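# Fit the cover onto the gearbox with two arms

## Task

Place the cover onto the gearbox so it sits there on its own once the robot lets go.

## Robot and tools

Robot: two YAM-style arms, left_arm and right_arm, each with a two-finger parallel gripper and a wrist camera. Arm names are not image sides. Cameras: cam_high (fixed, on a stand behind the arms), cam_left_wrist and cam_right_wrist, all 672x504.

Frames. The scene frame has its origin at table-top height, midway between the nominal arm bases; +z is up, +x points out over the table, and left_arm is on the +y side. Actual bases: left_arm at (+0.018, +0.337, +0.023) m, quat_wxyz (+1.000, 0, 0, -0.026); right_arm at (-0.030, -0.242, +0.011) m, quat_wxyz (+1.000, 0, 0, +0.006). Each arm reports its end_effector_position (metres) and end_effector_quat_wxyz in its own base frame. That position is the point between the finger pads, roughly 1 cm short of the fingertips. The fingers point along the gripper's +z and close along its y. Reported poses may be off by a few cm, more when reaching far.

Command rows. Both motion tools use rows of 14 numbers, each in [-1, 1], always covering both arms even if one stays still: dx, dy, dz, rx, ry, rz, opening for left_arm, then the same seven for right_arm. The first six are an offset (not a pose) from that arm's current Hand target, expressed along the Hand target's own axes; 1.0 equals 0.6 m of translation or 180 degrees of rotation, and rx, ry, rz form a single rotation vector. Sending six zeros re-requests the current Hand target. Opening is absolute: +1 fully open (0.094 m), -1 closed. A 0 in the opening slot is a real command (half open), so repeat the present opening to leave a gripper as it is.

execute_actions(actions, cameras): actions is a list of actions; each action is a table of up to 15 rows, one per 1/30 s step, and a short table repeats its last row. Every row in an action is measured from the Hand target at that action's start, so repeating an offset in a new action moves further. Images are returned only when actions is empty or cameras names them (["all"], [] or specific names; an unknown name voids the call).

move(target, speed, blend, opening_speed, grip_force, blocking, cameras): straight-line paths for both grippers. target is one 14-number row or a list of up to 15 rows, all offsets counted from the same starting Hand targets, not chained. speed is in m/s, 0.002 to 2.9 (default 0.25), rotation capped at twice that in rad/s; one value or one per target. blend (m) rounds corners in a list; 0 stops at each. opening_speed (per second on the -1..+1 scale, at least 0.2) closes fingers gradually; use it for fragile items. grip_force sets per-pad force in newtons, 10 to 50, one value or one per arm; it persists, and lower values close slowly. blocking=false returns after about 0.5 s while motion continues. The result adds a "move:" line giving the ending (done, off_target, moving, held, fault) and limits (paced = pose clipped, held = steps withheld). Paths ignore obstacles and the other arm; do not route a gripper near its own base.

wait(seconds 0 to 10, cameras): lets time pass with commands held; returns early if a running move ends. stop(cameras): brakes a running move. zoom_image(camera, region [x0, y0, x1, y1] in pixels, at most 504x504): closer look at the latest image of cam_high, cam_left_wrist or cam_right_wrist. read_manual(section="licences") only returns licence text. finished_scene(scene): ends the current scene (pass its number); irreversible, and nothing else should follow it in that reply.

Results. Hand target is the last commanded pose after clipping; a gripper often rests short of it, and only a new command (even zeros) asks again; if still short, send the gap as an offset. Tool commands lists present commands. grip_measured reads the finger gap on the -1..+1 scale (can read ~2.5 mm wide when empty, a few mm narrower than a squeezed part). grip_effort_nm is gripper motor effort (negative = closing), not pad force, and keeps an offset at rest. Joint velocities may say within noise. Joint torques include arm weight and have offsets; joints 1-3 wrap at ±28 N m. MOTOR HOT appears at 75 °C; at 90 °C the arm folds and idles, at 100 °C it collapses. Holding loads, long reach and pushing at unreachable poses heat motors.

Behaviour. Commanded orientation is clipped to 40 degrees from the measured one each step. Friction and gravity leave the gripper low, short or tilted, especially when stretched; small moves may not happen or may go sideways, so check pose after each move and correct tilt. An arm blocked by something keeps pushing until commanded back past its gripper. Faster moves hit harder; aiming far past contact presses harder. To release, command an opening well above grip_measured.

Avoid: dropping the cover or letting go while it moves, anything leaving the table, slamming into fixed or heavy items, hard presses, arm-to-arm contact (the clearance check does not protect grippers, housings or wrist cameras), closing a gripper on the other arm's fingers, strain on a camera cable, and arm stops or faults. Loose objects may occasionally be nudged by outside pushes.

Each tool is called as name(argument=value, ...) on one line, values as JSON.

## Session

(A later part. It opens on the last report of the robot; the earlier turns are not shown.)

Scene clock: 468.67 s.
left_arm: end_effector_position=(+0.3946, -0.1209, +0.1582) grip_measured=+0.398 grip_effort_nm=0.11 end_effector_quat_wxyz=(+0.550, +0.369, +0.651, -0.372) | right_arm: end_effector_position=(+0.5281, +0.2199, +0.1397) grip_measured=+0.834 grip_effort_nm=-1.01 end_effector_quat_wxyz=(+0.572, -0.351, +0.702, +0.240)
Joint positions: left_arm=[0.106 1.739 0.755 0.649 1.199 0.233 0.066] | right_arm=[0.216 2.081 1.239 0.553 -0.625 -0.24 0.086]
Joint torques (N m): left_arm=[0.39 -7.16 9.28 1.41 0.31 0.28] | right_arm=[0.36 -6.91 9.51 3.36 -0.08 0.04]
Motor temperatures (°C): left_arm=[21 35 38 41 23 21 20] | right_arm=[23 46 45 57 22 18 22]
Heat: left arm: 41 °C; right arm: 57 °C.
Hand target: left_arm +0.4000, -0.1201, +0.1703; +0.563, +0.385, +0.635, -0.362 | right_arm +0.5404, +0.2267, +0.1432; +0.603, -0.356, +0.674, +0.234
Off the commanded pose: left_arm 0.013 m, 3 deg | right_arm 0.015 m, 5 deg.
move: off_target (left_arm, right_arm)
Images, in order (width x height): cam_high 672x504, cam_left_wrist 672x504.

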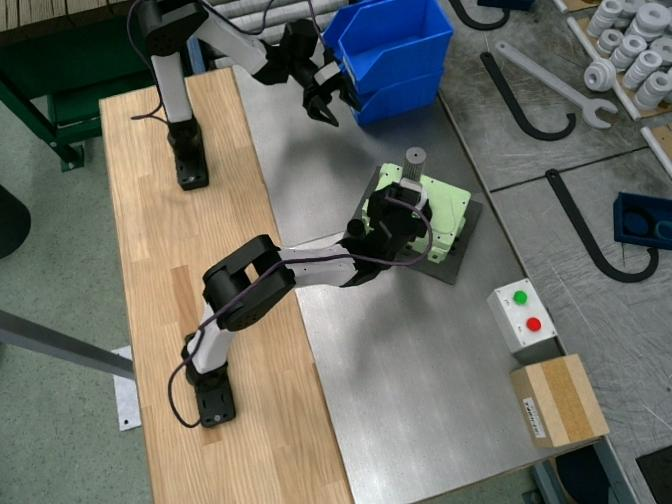

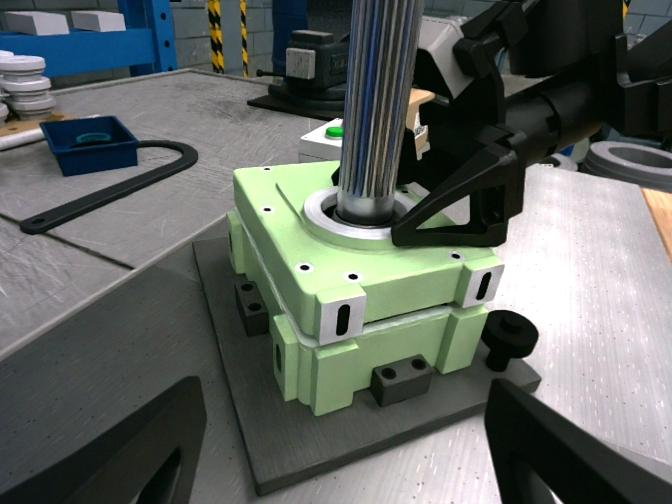

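move(target=[0,0,0,0,0,0,0.4,-0.181,-0.0165,-0.025,0.0150,-0.0733,-0.0556,0.5], speed=0.08, cameras=["cam_left_wrist","cam_right_wrist"])

zoom_image(camera="cam_left_wrist", region=[220, 180, 500, 420])

Scene clock: 474.47 s.
left_arm: end_effector_position=(+0.3945, -0.1210, +0.1579) grip_measured=+0.398 grip_effort_nm=0.11 end_effector_quat_wxyz=(+0.549, +0.369, +0.651, -0.372) | right_arm: end_effector_position=(+0.5279, +0.2202, +0.1443) grip_measured=+0.834 grip_effort_nm=-1.01 end_effector_quat_wxyz=(+0.578, -0.351, +0.697, +0.238)
Joint positions: left_arm=[0.106 1.739 0.756 0.646 1.199 0.235 0.066] | right_arm=[0.217 2.075 1.234 0.569 -0.623 -0.237 0.086]
Joint torques (N m): left_arm=[0.38 -7.24 9.28 1.44 0.32 0.29] | right_arm=[0.65 -20.63 10.02 4.61 -0.15 -0.14]
Motor temperatures (°C): left_arm=[21 35 38 40 23 21 20] | right_arm=[23 46 45 58 21 18 22]
Heat: left arm: 40 °C; right arm: 58 °C.
Hand target: left_arm +0.4000, -0.1201, +0.1705; +0.563, +0.386, +0.635, -0.362 | right_arm +0.5403, +0.2306, +0.2533; +0.703, -0.370, +0.572, +0.204
Off the commanded pose: left_arm 0.014 m, 3 deg | right_arm 0.110 m, 21 deg.
move: off_target (left_arm, right_arm)
Images, in order (width x height): cam_left_wrist 672x504, cam_right_wrist 672x504.

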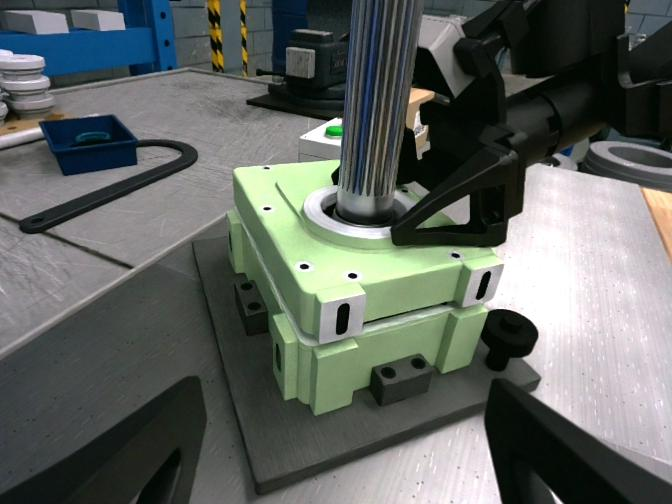

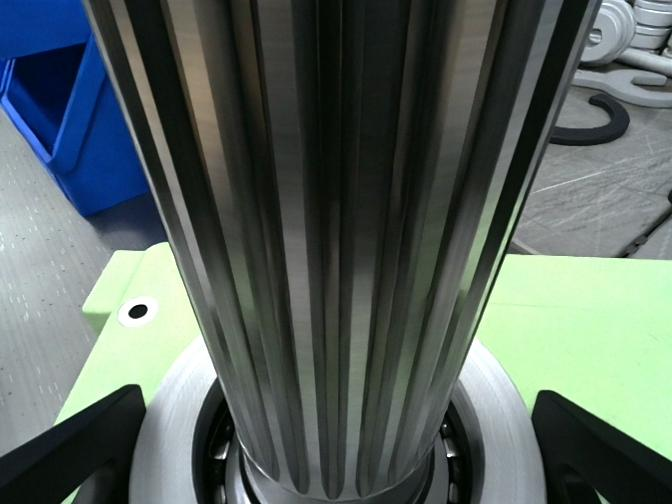

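Scaled by 1.800 from the camera's 672x504 image, which has a finer 960x720 frame.

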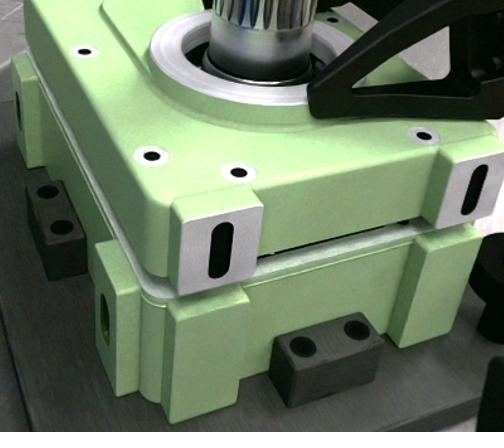

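zoom_image(camera="cam_left_wrist", region=[220, 200, 320, 300])

zoom_image(camera="cam_left_wrist", region=[270, 280, 370, 380])

Scaled by 5.040 from the camera's 672x504 image, which has a finer 960x720 frame.

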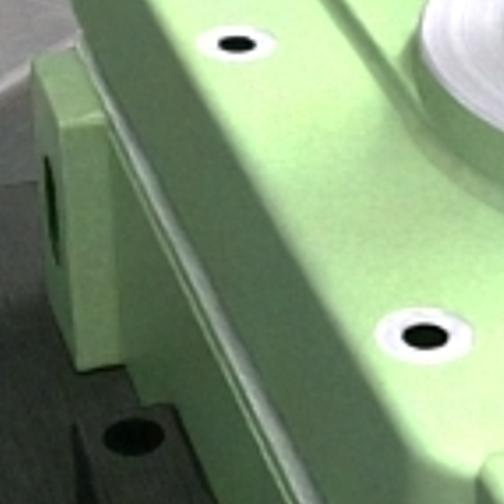

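Scaled by 5.040 from the camera's 672x504 image, which has a finer 960x720 frame.

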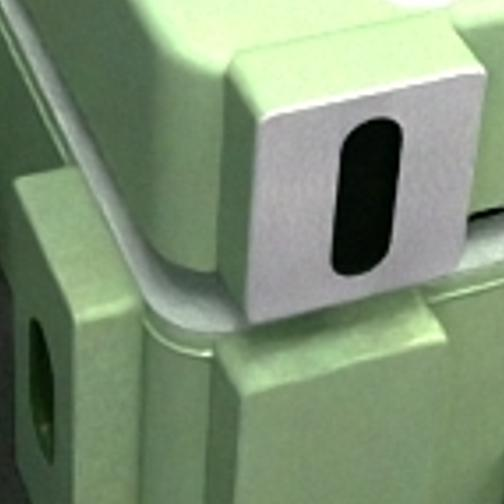

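move(target=[0,0,0,0,0,0,0.4,-0.0239,-0.0072,0.0018,0,0,-0.0667,0.5], speed=0.08, cameras=["cam_left_wrist"])

zoom_image(camera="cam_left_wrist", region=[220, 180, 500, 420])

Scene clock: 477.70 s.
left_arm: end_effector_position=(+0.3945, -0.1210, +0.1579) grip_measured=+0.398 grip_effort_nm=0.11 end_effector_quat_wxyz=(+0.549, +0.369, +0.651, -0.372) | right_arm: end_effector_position=(+0.5264, +0.2201, +0.1437) grip_measured=+0.834 grip_effort_nm=-1.01 end_effector_quat_wxyz=(+0.581, -0.357, +0.696, +0.223)
Joint positions: left_arm=[0.106 1.739 0.756 0.646 1.199 0.235 0.066] | right_arm=[0.223 2.063 1.22 0.566 -0.599 -0.267 0.086]
Joint torques (N m): left_arm=[0.39 -7.24 9.28 1.44 0.31 0.29] | right_arm=[0.83 -23.15 11.93 4.16 -0.04 -1.84]
Motor temperatures (°C): left_arm=[21 35 39 40 23 21 20] | right_arm=[23 48 44 61 21 18 22]
Heat: left arm: 40 °C; right arm: 61 °C.
Hand target: left_arm +0.4000, -0.1201, +0.1705; +0.563, +0.386, +0.635, -0.362 | right_arm +0.5404, +0.2305, +0.2683; +0.721, -0.428, +0.530, +0.129
Off the commanded pose: left_arm 0.014 m, 3 deg | right_arm 0.126 m, 28 deg.
move: off_target (left_arm, right_arm)
Images, in order (width x height): cam_left_wrist 672x504.

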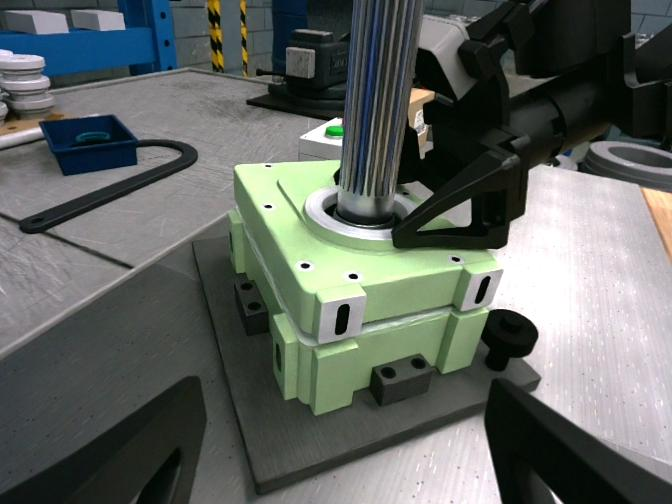

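Scaled by 1.800 from the camera's 672x504 image, which has a finer 960x720 frame.

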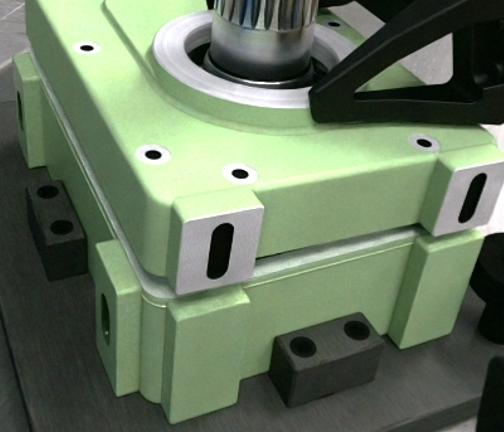

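move(target=[0,0,0,0,0,0,0.4,0.0903,0.0497,-0.0076,-0.0157,0.0371,0.0656,0.5], speed=0.05, cameras=["cam_left_wrist","cam_right_wrist"])

zoom_image(camera="cam_left_wrist", region=[220, 180, 500, 420])

Scene clock: 480.80 s.
left_arm: end_effector_position=(+0.3945, -0.1210, +0.1579) grip_measured=+0.398 grip_effort_nm=0.11 end_effector_quat_wxyz=(+0.549, +0.369, +0.651, -0.372) | right_arm: end_effector_position=(+0.5260, +0.2202, +0.1430) grip_measured=+0.828 grip_effort_nm=-1.01 end_effector_quat_wxyz=(+0.579, -0.356, +0.701, +0.219)
Joint positions: left_arm=[0.106 1.739 0.756 0.646 1.199 0.235 0.066] | right_arm=[0.227 2.057 1.219 0.553 -0.584 -0.269 0.086]
Joint torques (N m): left_arm=[0.32 -7.16 9.28 1.45 0.31 0.28] | right_arm=[-0.01 -14.37 11.86 3.65 -0.46 -0.72]
Motor temperatures (°C): left_arm=[21 36 39 40 23 21 20] | right_arm=[23 50 44 61 21 19 22]
Heat: left arm: 40 °C; right arm: 61 °C.
Hand target: left_arm +0.4000, -0.1201, +0.1705; +0.563, +0.386, +0.635, -0.362 | right_arm +0.5402, +0.2305, +0.2063; +0.661, -0.395, +0.609, +0.190
Off the commanded pose: left_arm 0.014 m, 3 deg | right_arm 0.066 m, 15 deg.
move: off_target (left_arm, right_arm)
Images, in order (width x height): cam_left_wrist 672x504, cam_right_wrist 672x504.

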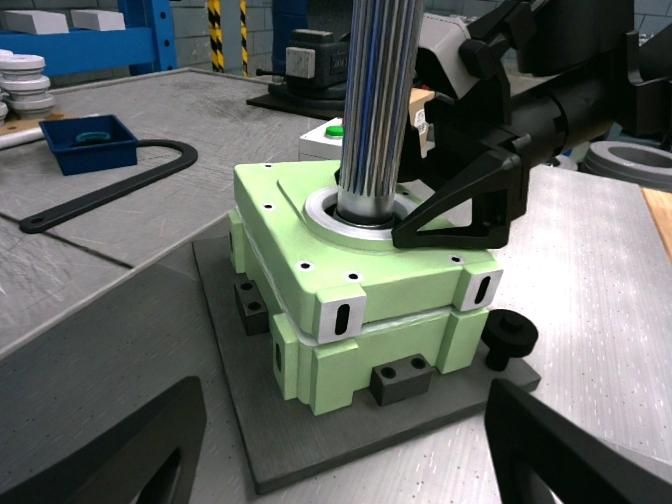

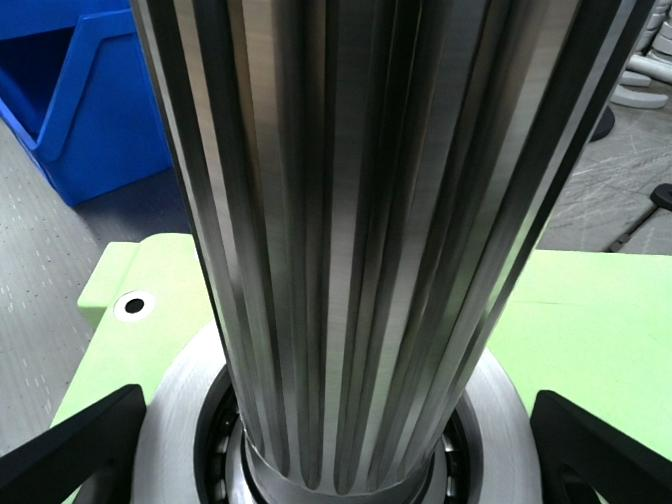

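Scaled by 1.800 from the camera's 672x504 image, which has a finer 960x720 frame.

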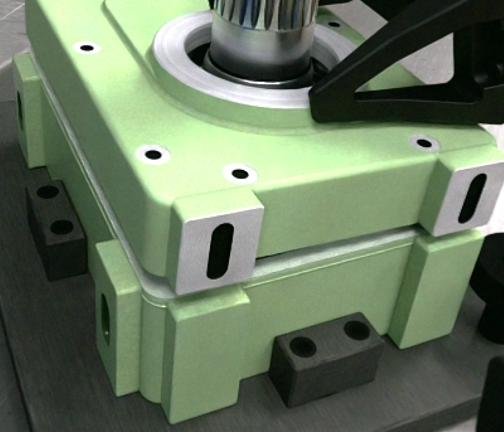

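zoom_image(camera="cam_left_wrist", region=[350, 290, 470, 350])

zoom_image(camera="cam_right_wrist", region=[170, 380, 490, 504])

Scaled by 4.200 from the camera's 672x504 image, which has a finer 960x720 frame.

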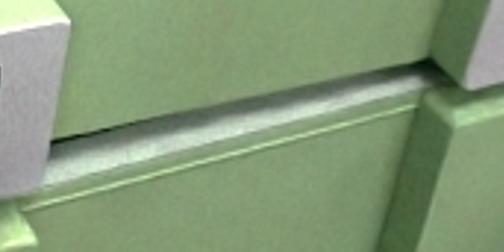

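Scaled by 1.575 from the camera's 672x504 image, which has a finer 960x720 frame.

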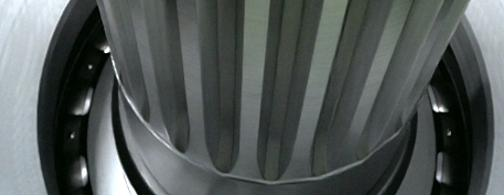

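move(target=[[0,0,0,0,0,0,0.4,0.0890,0.0218,0.005,-0.009,0.0379,0.0389,0.5],[0,0,0,0,0,0,0.4,0.0890,0.0218,0.005,-0.0355,0.0298,0.0374,0.5],[0,0,0,0,0,0,0.4,0.0890,0.0218,0.005,0.0175,0.0460,0.0404,0.5],[0,0,0,0,0,0,0.4,0.0890,0.0218,0.005,-0.009,0.0379,0.0833,0.5],[0,0,0,0,0,0,0.4,0.0890,0.0218,0.005,-0.009,0.0379,-0.0055,0.5],[0,0,0,0,0,0,0.4,0.0890,0.0218,0.005,-0.0155,0.0592,0.0389,0.5],[0,0,0,0,0,0,0.4,0.0890,0.0218,0.005,-0.0025,0.0166,0.0389,0.5]], speed=[0.06,0.12,0.12,0.12,0.12,0.12,0.12], blend=[0.003,0.003,0.003,0.003,0.003,0.003,0], cameras=["cam_left_wrist","cam_right_wrist"])

zoom_image(camera="cam_left_wrist", region=[220, 180, 500, 420])

Scene clock: 489.53 s.
left_arm: end_effector_position=(+0.3945, -0.1210, +0.1579) grip_measured=+0.398 grip_effort_nm=0.11 end_effector_quat_wxyz=(+0.549, +0.369, +0.651, -0.372) | right_arm: end_effector_position=(+0.5286, +0.2214, +0.1331) grip_measured=+0.829 grip_effort_nm=-1.01 end_effector_quat_wxyz=(+0.577, -0.365, +0.690, +0.239)
Joint positions: left_arm=[0.106 1.739 0.756 0.646 1.199 0.235 0.066] | right_arm=[0.213 2.108 1.237 0.593 -0.647 -0.264 0.086]
Joint torques (N m): left_arm=[0.4 -7.16 9.24 1.44 0.31 0.29] | right_arm=[0.76 -9.01 8.51 3.83 0.15 0.11]
Motor temperatures (°C): left_arm=[21 36 40 40 23 21 20] | right_arm=[23 48 45 59 21 19 22]
Heat: left arm: 40 °C; right arm: 59 °C.
Hand target: left_arm +0.4000, -0.1201, +0.1705; +0.563, +0.386, +0.635, -0.362 | right_arm +0.5424, +0.2287, +0.1514; +0.630, -0.365, +0.648, +0.222
Off the commanded pose: left_arm 0.014 m, 3 deg | right_arm 0.024 m, 8 deg.
move: off_target (left_arm, right_arm)
Images, in order (width x height): cam_left_wrist 672x504, cam_right_wrist 672x504.

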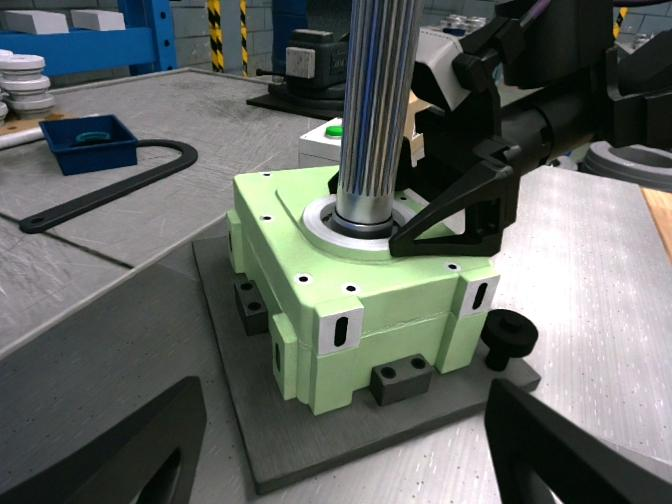

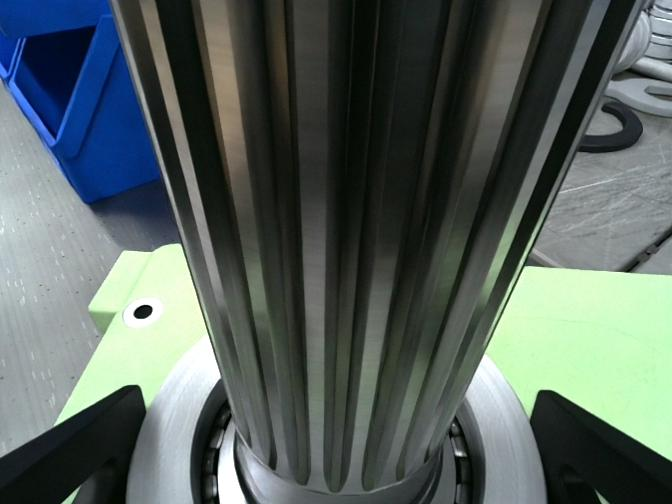

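Scaled by 1.800 from the camera's 672x504 image, which has a finer 960x720 frame.

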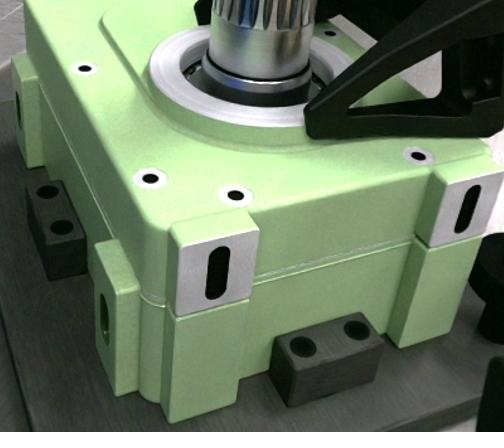

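move(target=[[0,0,0,0,0,0,0.4,0.0287,0.0145,-0.0212,-0.0039,0.0275,0.0222,0.5],[0,0,0,0,0,0,0.4,0.0287,0.0145,-0.0212,-0.0039,0.0275,0.0222,1.0]], speed=0.05, opening_speed=0.5, cameras=["cam_left_wrist","cam_right_wrist"])

Scene clock: 493.17 s.
left_arm: end_effector_position=(+0.3945, -0.1210, +0.1579) grip_measured=+0.398 grip_effort_nm=0.11 end_effector_quat_wxyz=(+0.549, +0.369, +0.651, -0.372) | right_arm: end_effector_position=(+0.5287, +0.2194, +0.1345) grip_measured=+0.998 grip_effort_nm=0.10 end_effector_quat_wxyz=(+0.587, -0.357, +0.687, +0.236)
Joint positions: left_arm=[0.106 1.739 0.756 0.646 1.199 0.235 0.066] | right_arm=[0.213 2.107 1.215 0.643 -0.633 -0.247 0.094]
Joint torques (N m): left_arm=[0.42 -7.21 9.28 1.43 0.31 0.29] | right_arm=[0.35 -12.11 6.27 2.38 0.09 0.05]
Motor temperatures (°C): left_arm=[21 36 40 40 23 21 20] | right_arm=[23 48 44 59 21 19 22]
Heat: left arm: 40 °C; right arm: 59 °C.
Hand target: left_arm +0.4000, -0.1201, +0.1705; +0.563, +0.386, +0.635, -0.362 | right_arm +0.5285, +0.2214, +0.1343; +0.591, -0.355, +0.686, +0.232
Off the commanded pose: left_arm 0.014 m, 3 deg | right_arm 0.002 m, 1 deg.
move: off_target (left_arm)
Images, in order (width x height): cam_left_wrist 672x504, cam_right_wrist 672x504.

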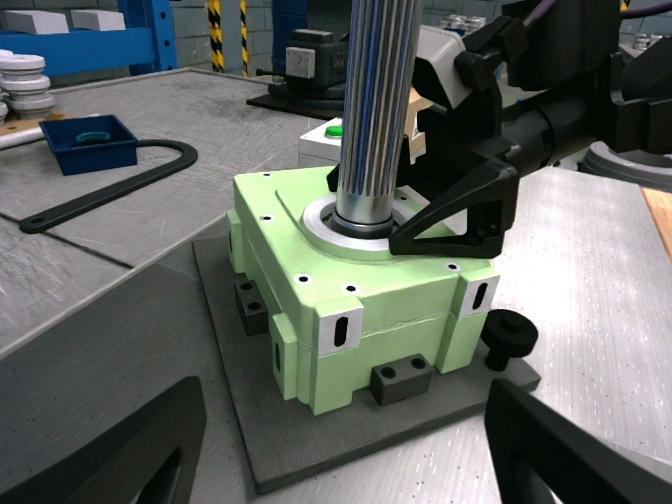

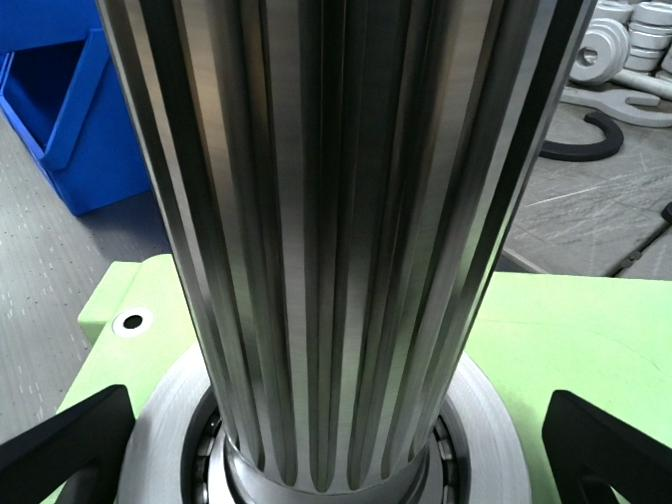

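move(target=[0,0,0,0,0,0,0.4,-0.0100,0,-0.0300,0,0,0,1.0], speed=0.06, cameras=["cam_left_wrist"])

move(target=[0,0,0,0,0,0,0.4,-0.0500,0,-0.2500,0,0,0,1.0], speed=0.15, cameras=["cam_left_wrist","cam_high"])

Scene clock: 494.50 s.
left_arm: end_effector_position=(+0.3945, -0.1210, +0.1579) grip_measured=+0.398 grip_effort_nm=0.11 end_effector_quat_wxyz=(+0.549, +0.369, +0.651, -0.372) | right_arm: end_effector_position=(+0.5201, +0.2125, +0.1325) grip_measured=+0.998 grip_effort_nm=0.10 end_effector_quat_wxyz=(+0.586, -0.351, +0.691, +0.235)
Joint positions: left_arm=[0.106 1.739 0.756 0.646 1.199 0.235 0.066] | right_arm=[0.204 2.078 1.161 0.662 -0.633 -0.241 0.094]
Joint torques (N m): left_arm=[0.38 -7.25 9.28 1.43 0.3 0.29] | right_arm=[-0.69 -15.01 5.98 2.04 -0.16 -0.07]
Motor temperatures (°C): left_arm=[21 36 40 40 23 21 20] | right_arm=[23 48 44 58 21 19 22]
Heat: left arm: 40 °C; right arm: 58 °C.
Hand target: left_arm +0.4000, -0.1201, +0.1705; +0.563, +0.386, +0.635, -0.362 | right_arm +0.5172, +0.2093, +0.1437; +0.591, -0.355, +0.686, +0.232
Off the commanded pose: left_arm 0.014 m, 3 deg | right_arm 0.012 m, 1 deg.
move: off_target (left_arm, right_arm)
Images, in order (width x height): cam_left_wrist 672x504.

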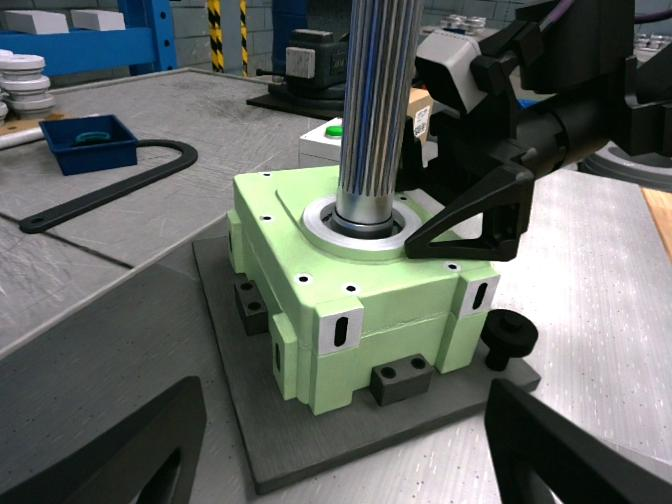

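Scene clock: 496.33 s.
left_arm: end_effector_position=(+0.3945, -0.1210, +0.1579) grip_measured=+0.398 grip_effort_nm=0.11 end_effector_quat_wxyz=(+0.549, +0.369, +0.651, -0.372) | right_arm: end_effector_position=(+0.4265, +0.1042, +0.1976) grip_measured=+0.999 grip_effort_nm=0.10 end_effector_quat_wxyz=(+0.588, -0.348, +0.692, +0.232)
Joint positions: left_arm=[0.106 1.739 0.756 0.646 1.199 0.235 0.066] | right_arm=[-0.073 1.58 0.836 0.421 -0.888 -0.343 0.094]
Joint torques (N m): left_arm=[0.38 -7.19 9.26 1.45 0.32 0.29] | right_arm=[-0.43 -9.33 6.69 1.95 -0.3 -0.07]
Motor temperatures (°C): left_arm=[21 36 40 40 23 21 20] | right_arm=[23 48 44 58 21 19 22]
Heat: left arm: 40 °C; right arm: 58 °C.
Hand target: left_arm +0.4000, -0.1201, +0.1705; +0.563, +0.386, +0.635, -0.362 | right_arm +0.4218, +0.1050, +0.2021; +0.591, -0.355, +0.686, +0.232
Off the commanded pose: left_arm 0.014 m, 3 deg | right_arm 0.007 m, 1 deg.
move: off_target (left_arm)
Images, in order (width x height): cam_high 672x504, cam_left_wrist 672x504.

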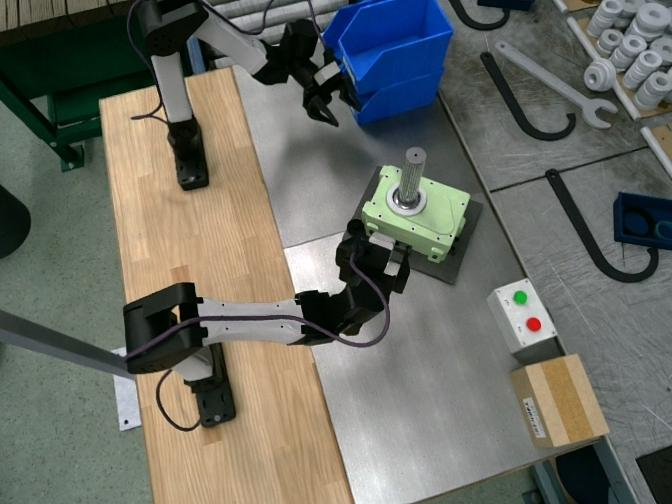

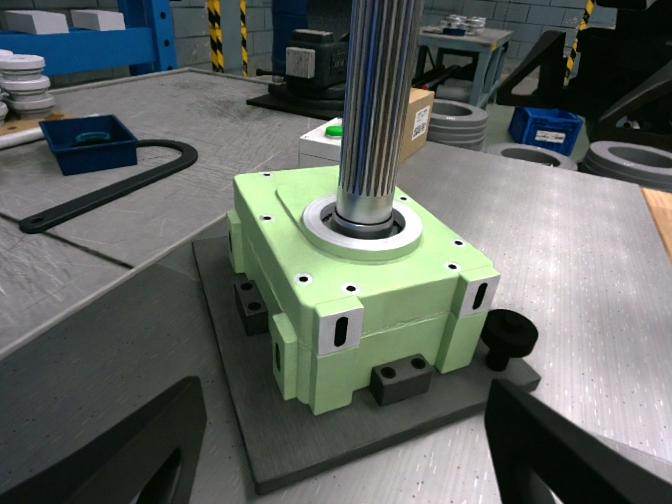

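zoom_image(camera="cam_high", region=[330, 130, 500, 290])

finished_scene(scene=1)

Scaled by 2.965 from the camera's 672x504 image, which has a finer 960x720 frame.

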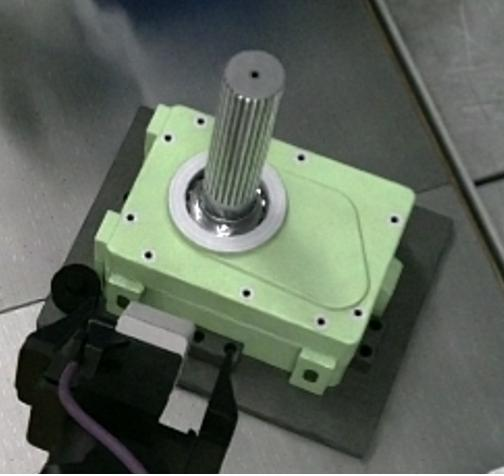

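The scene is finished: the task was done.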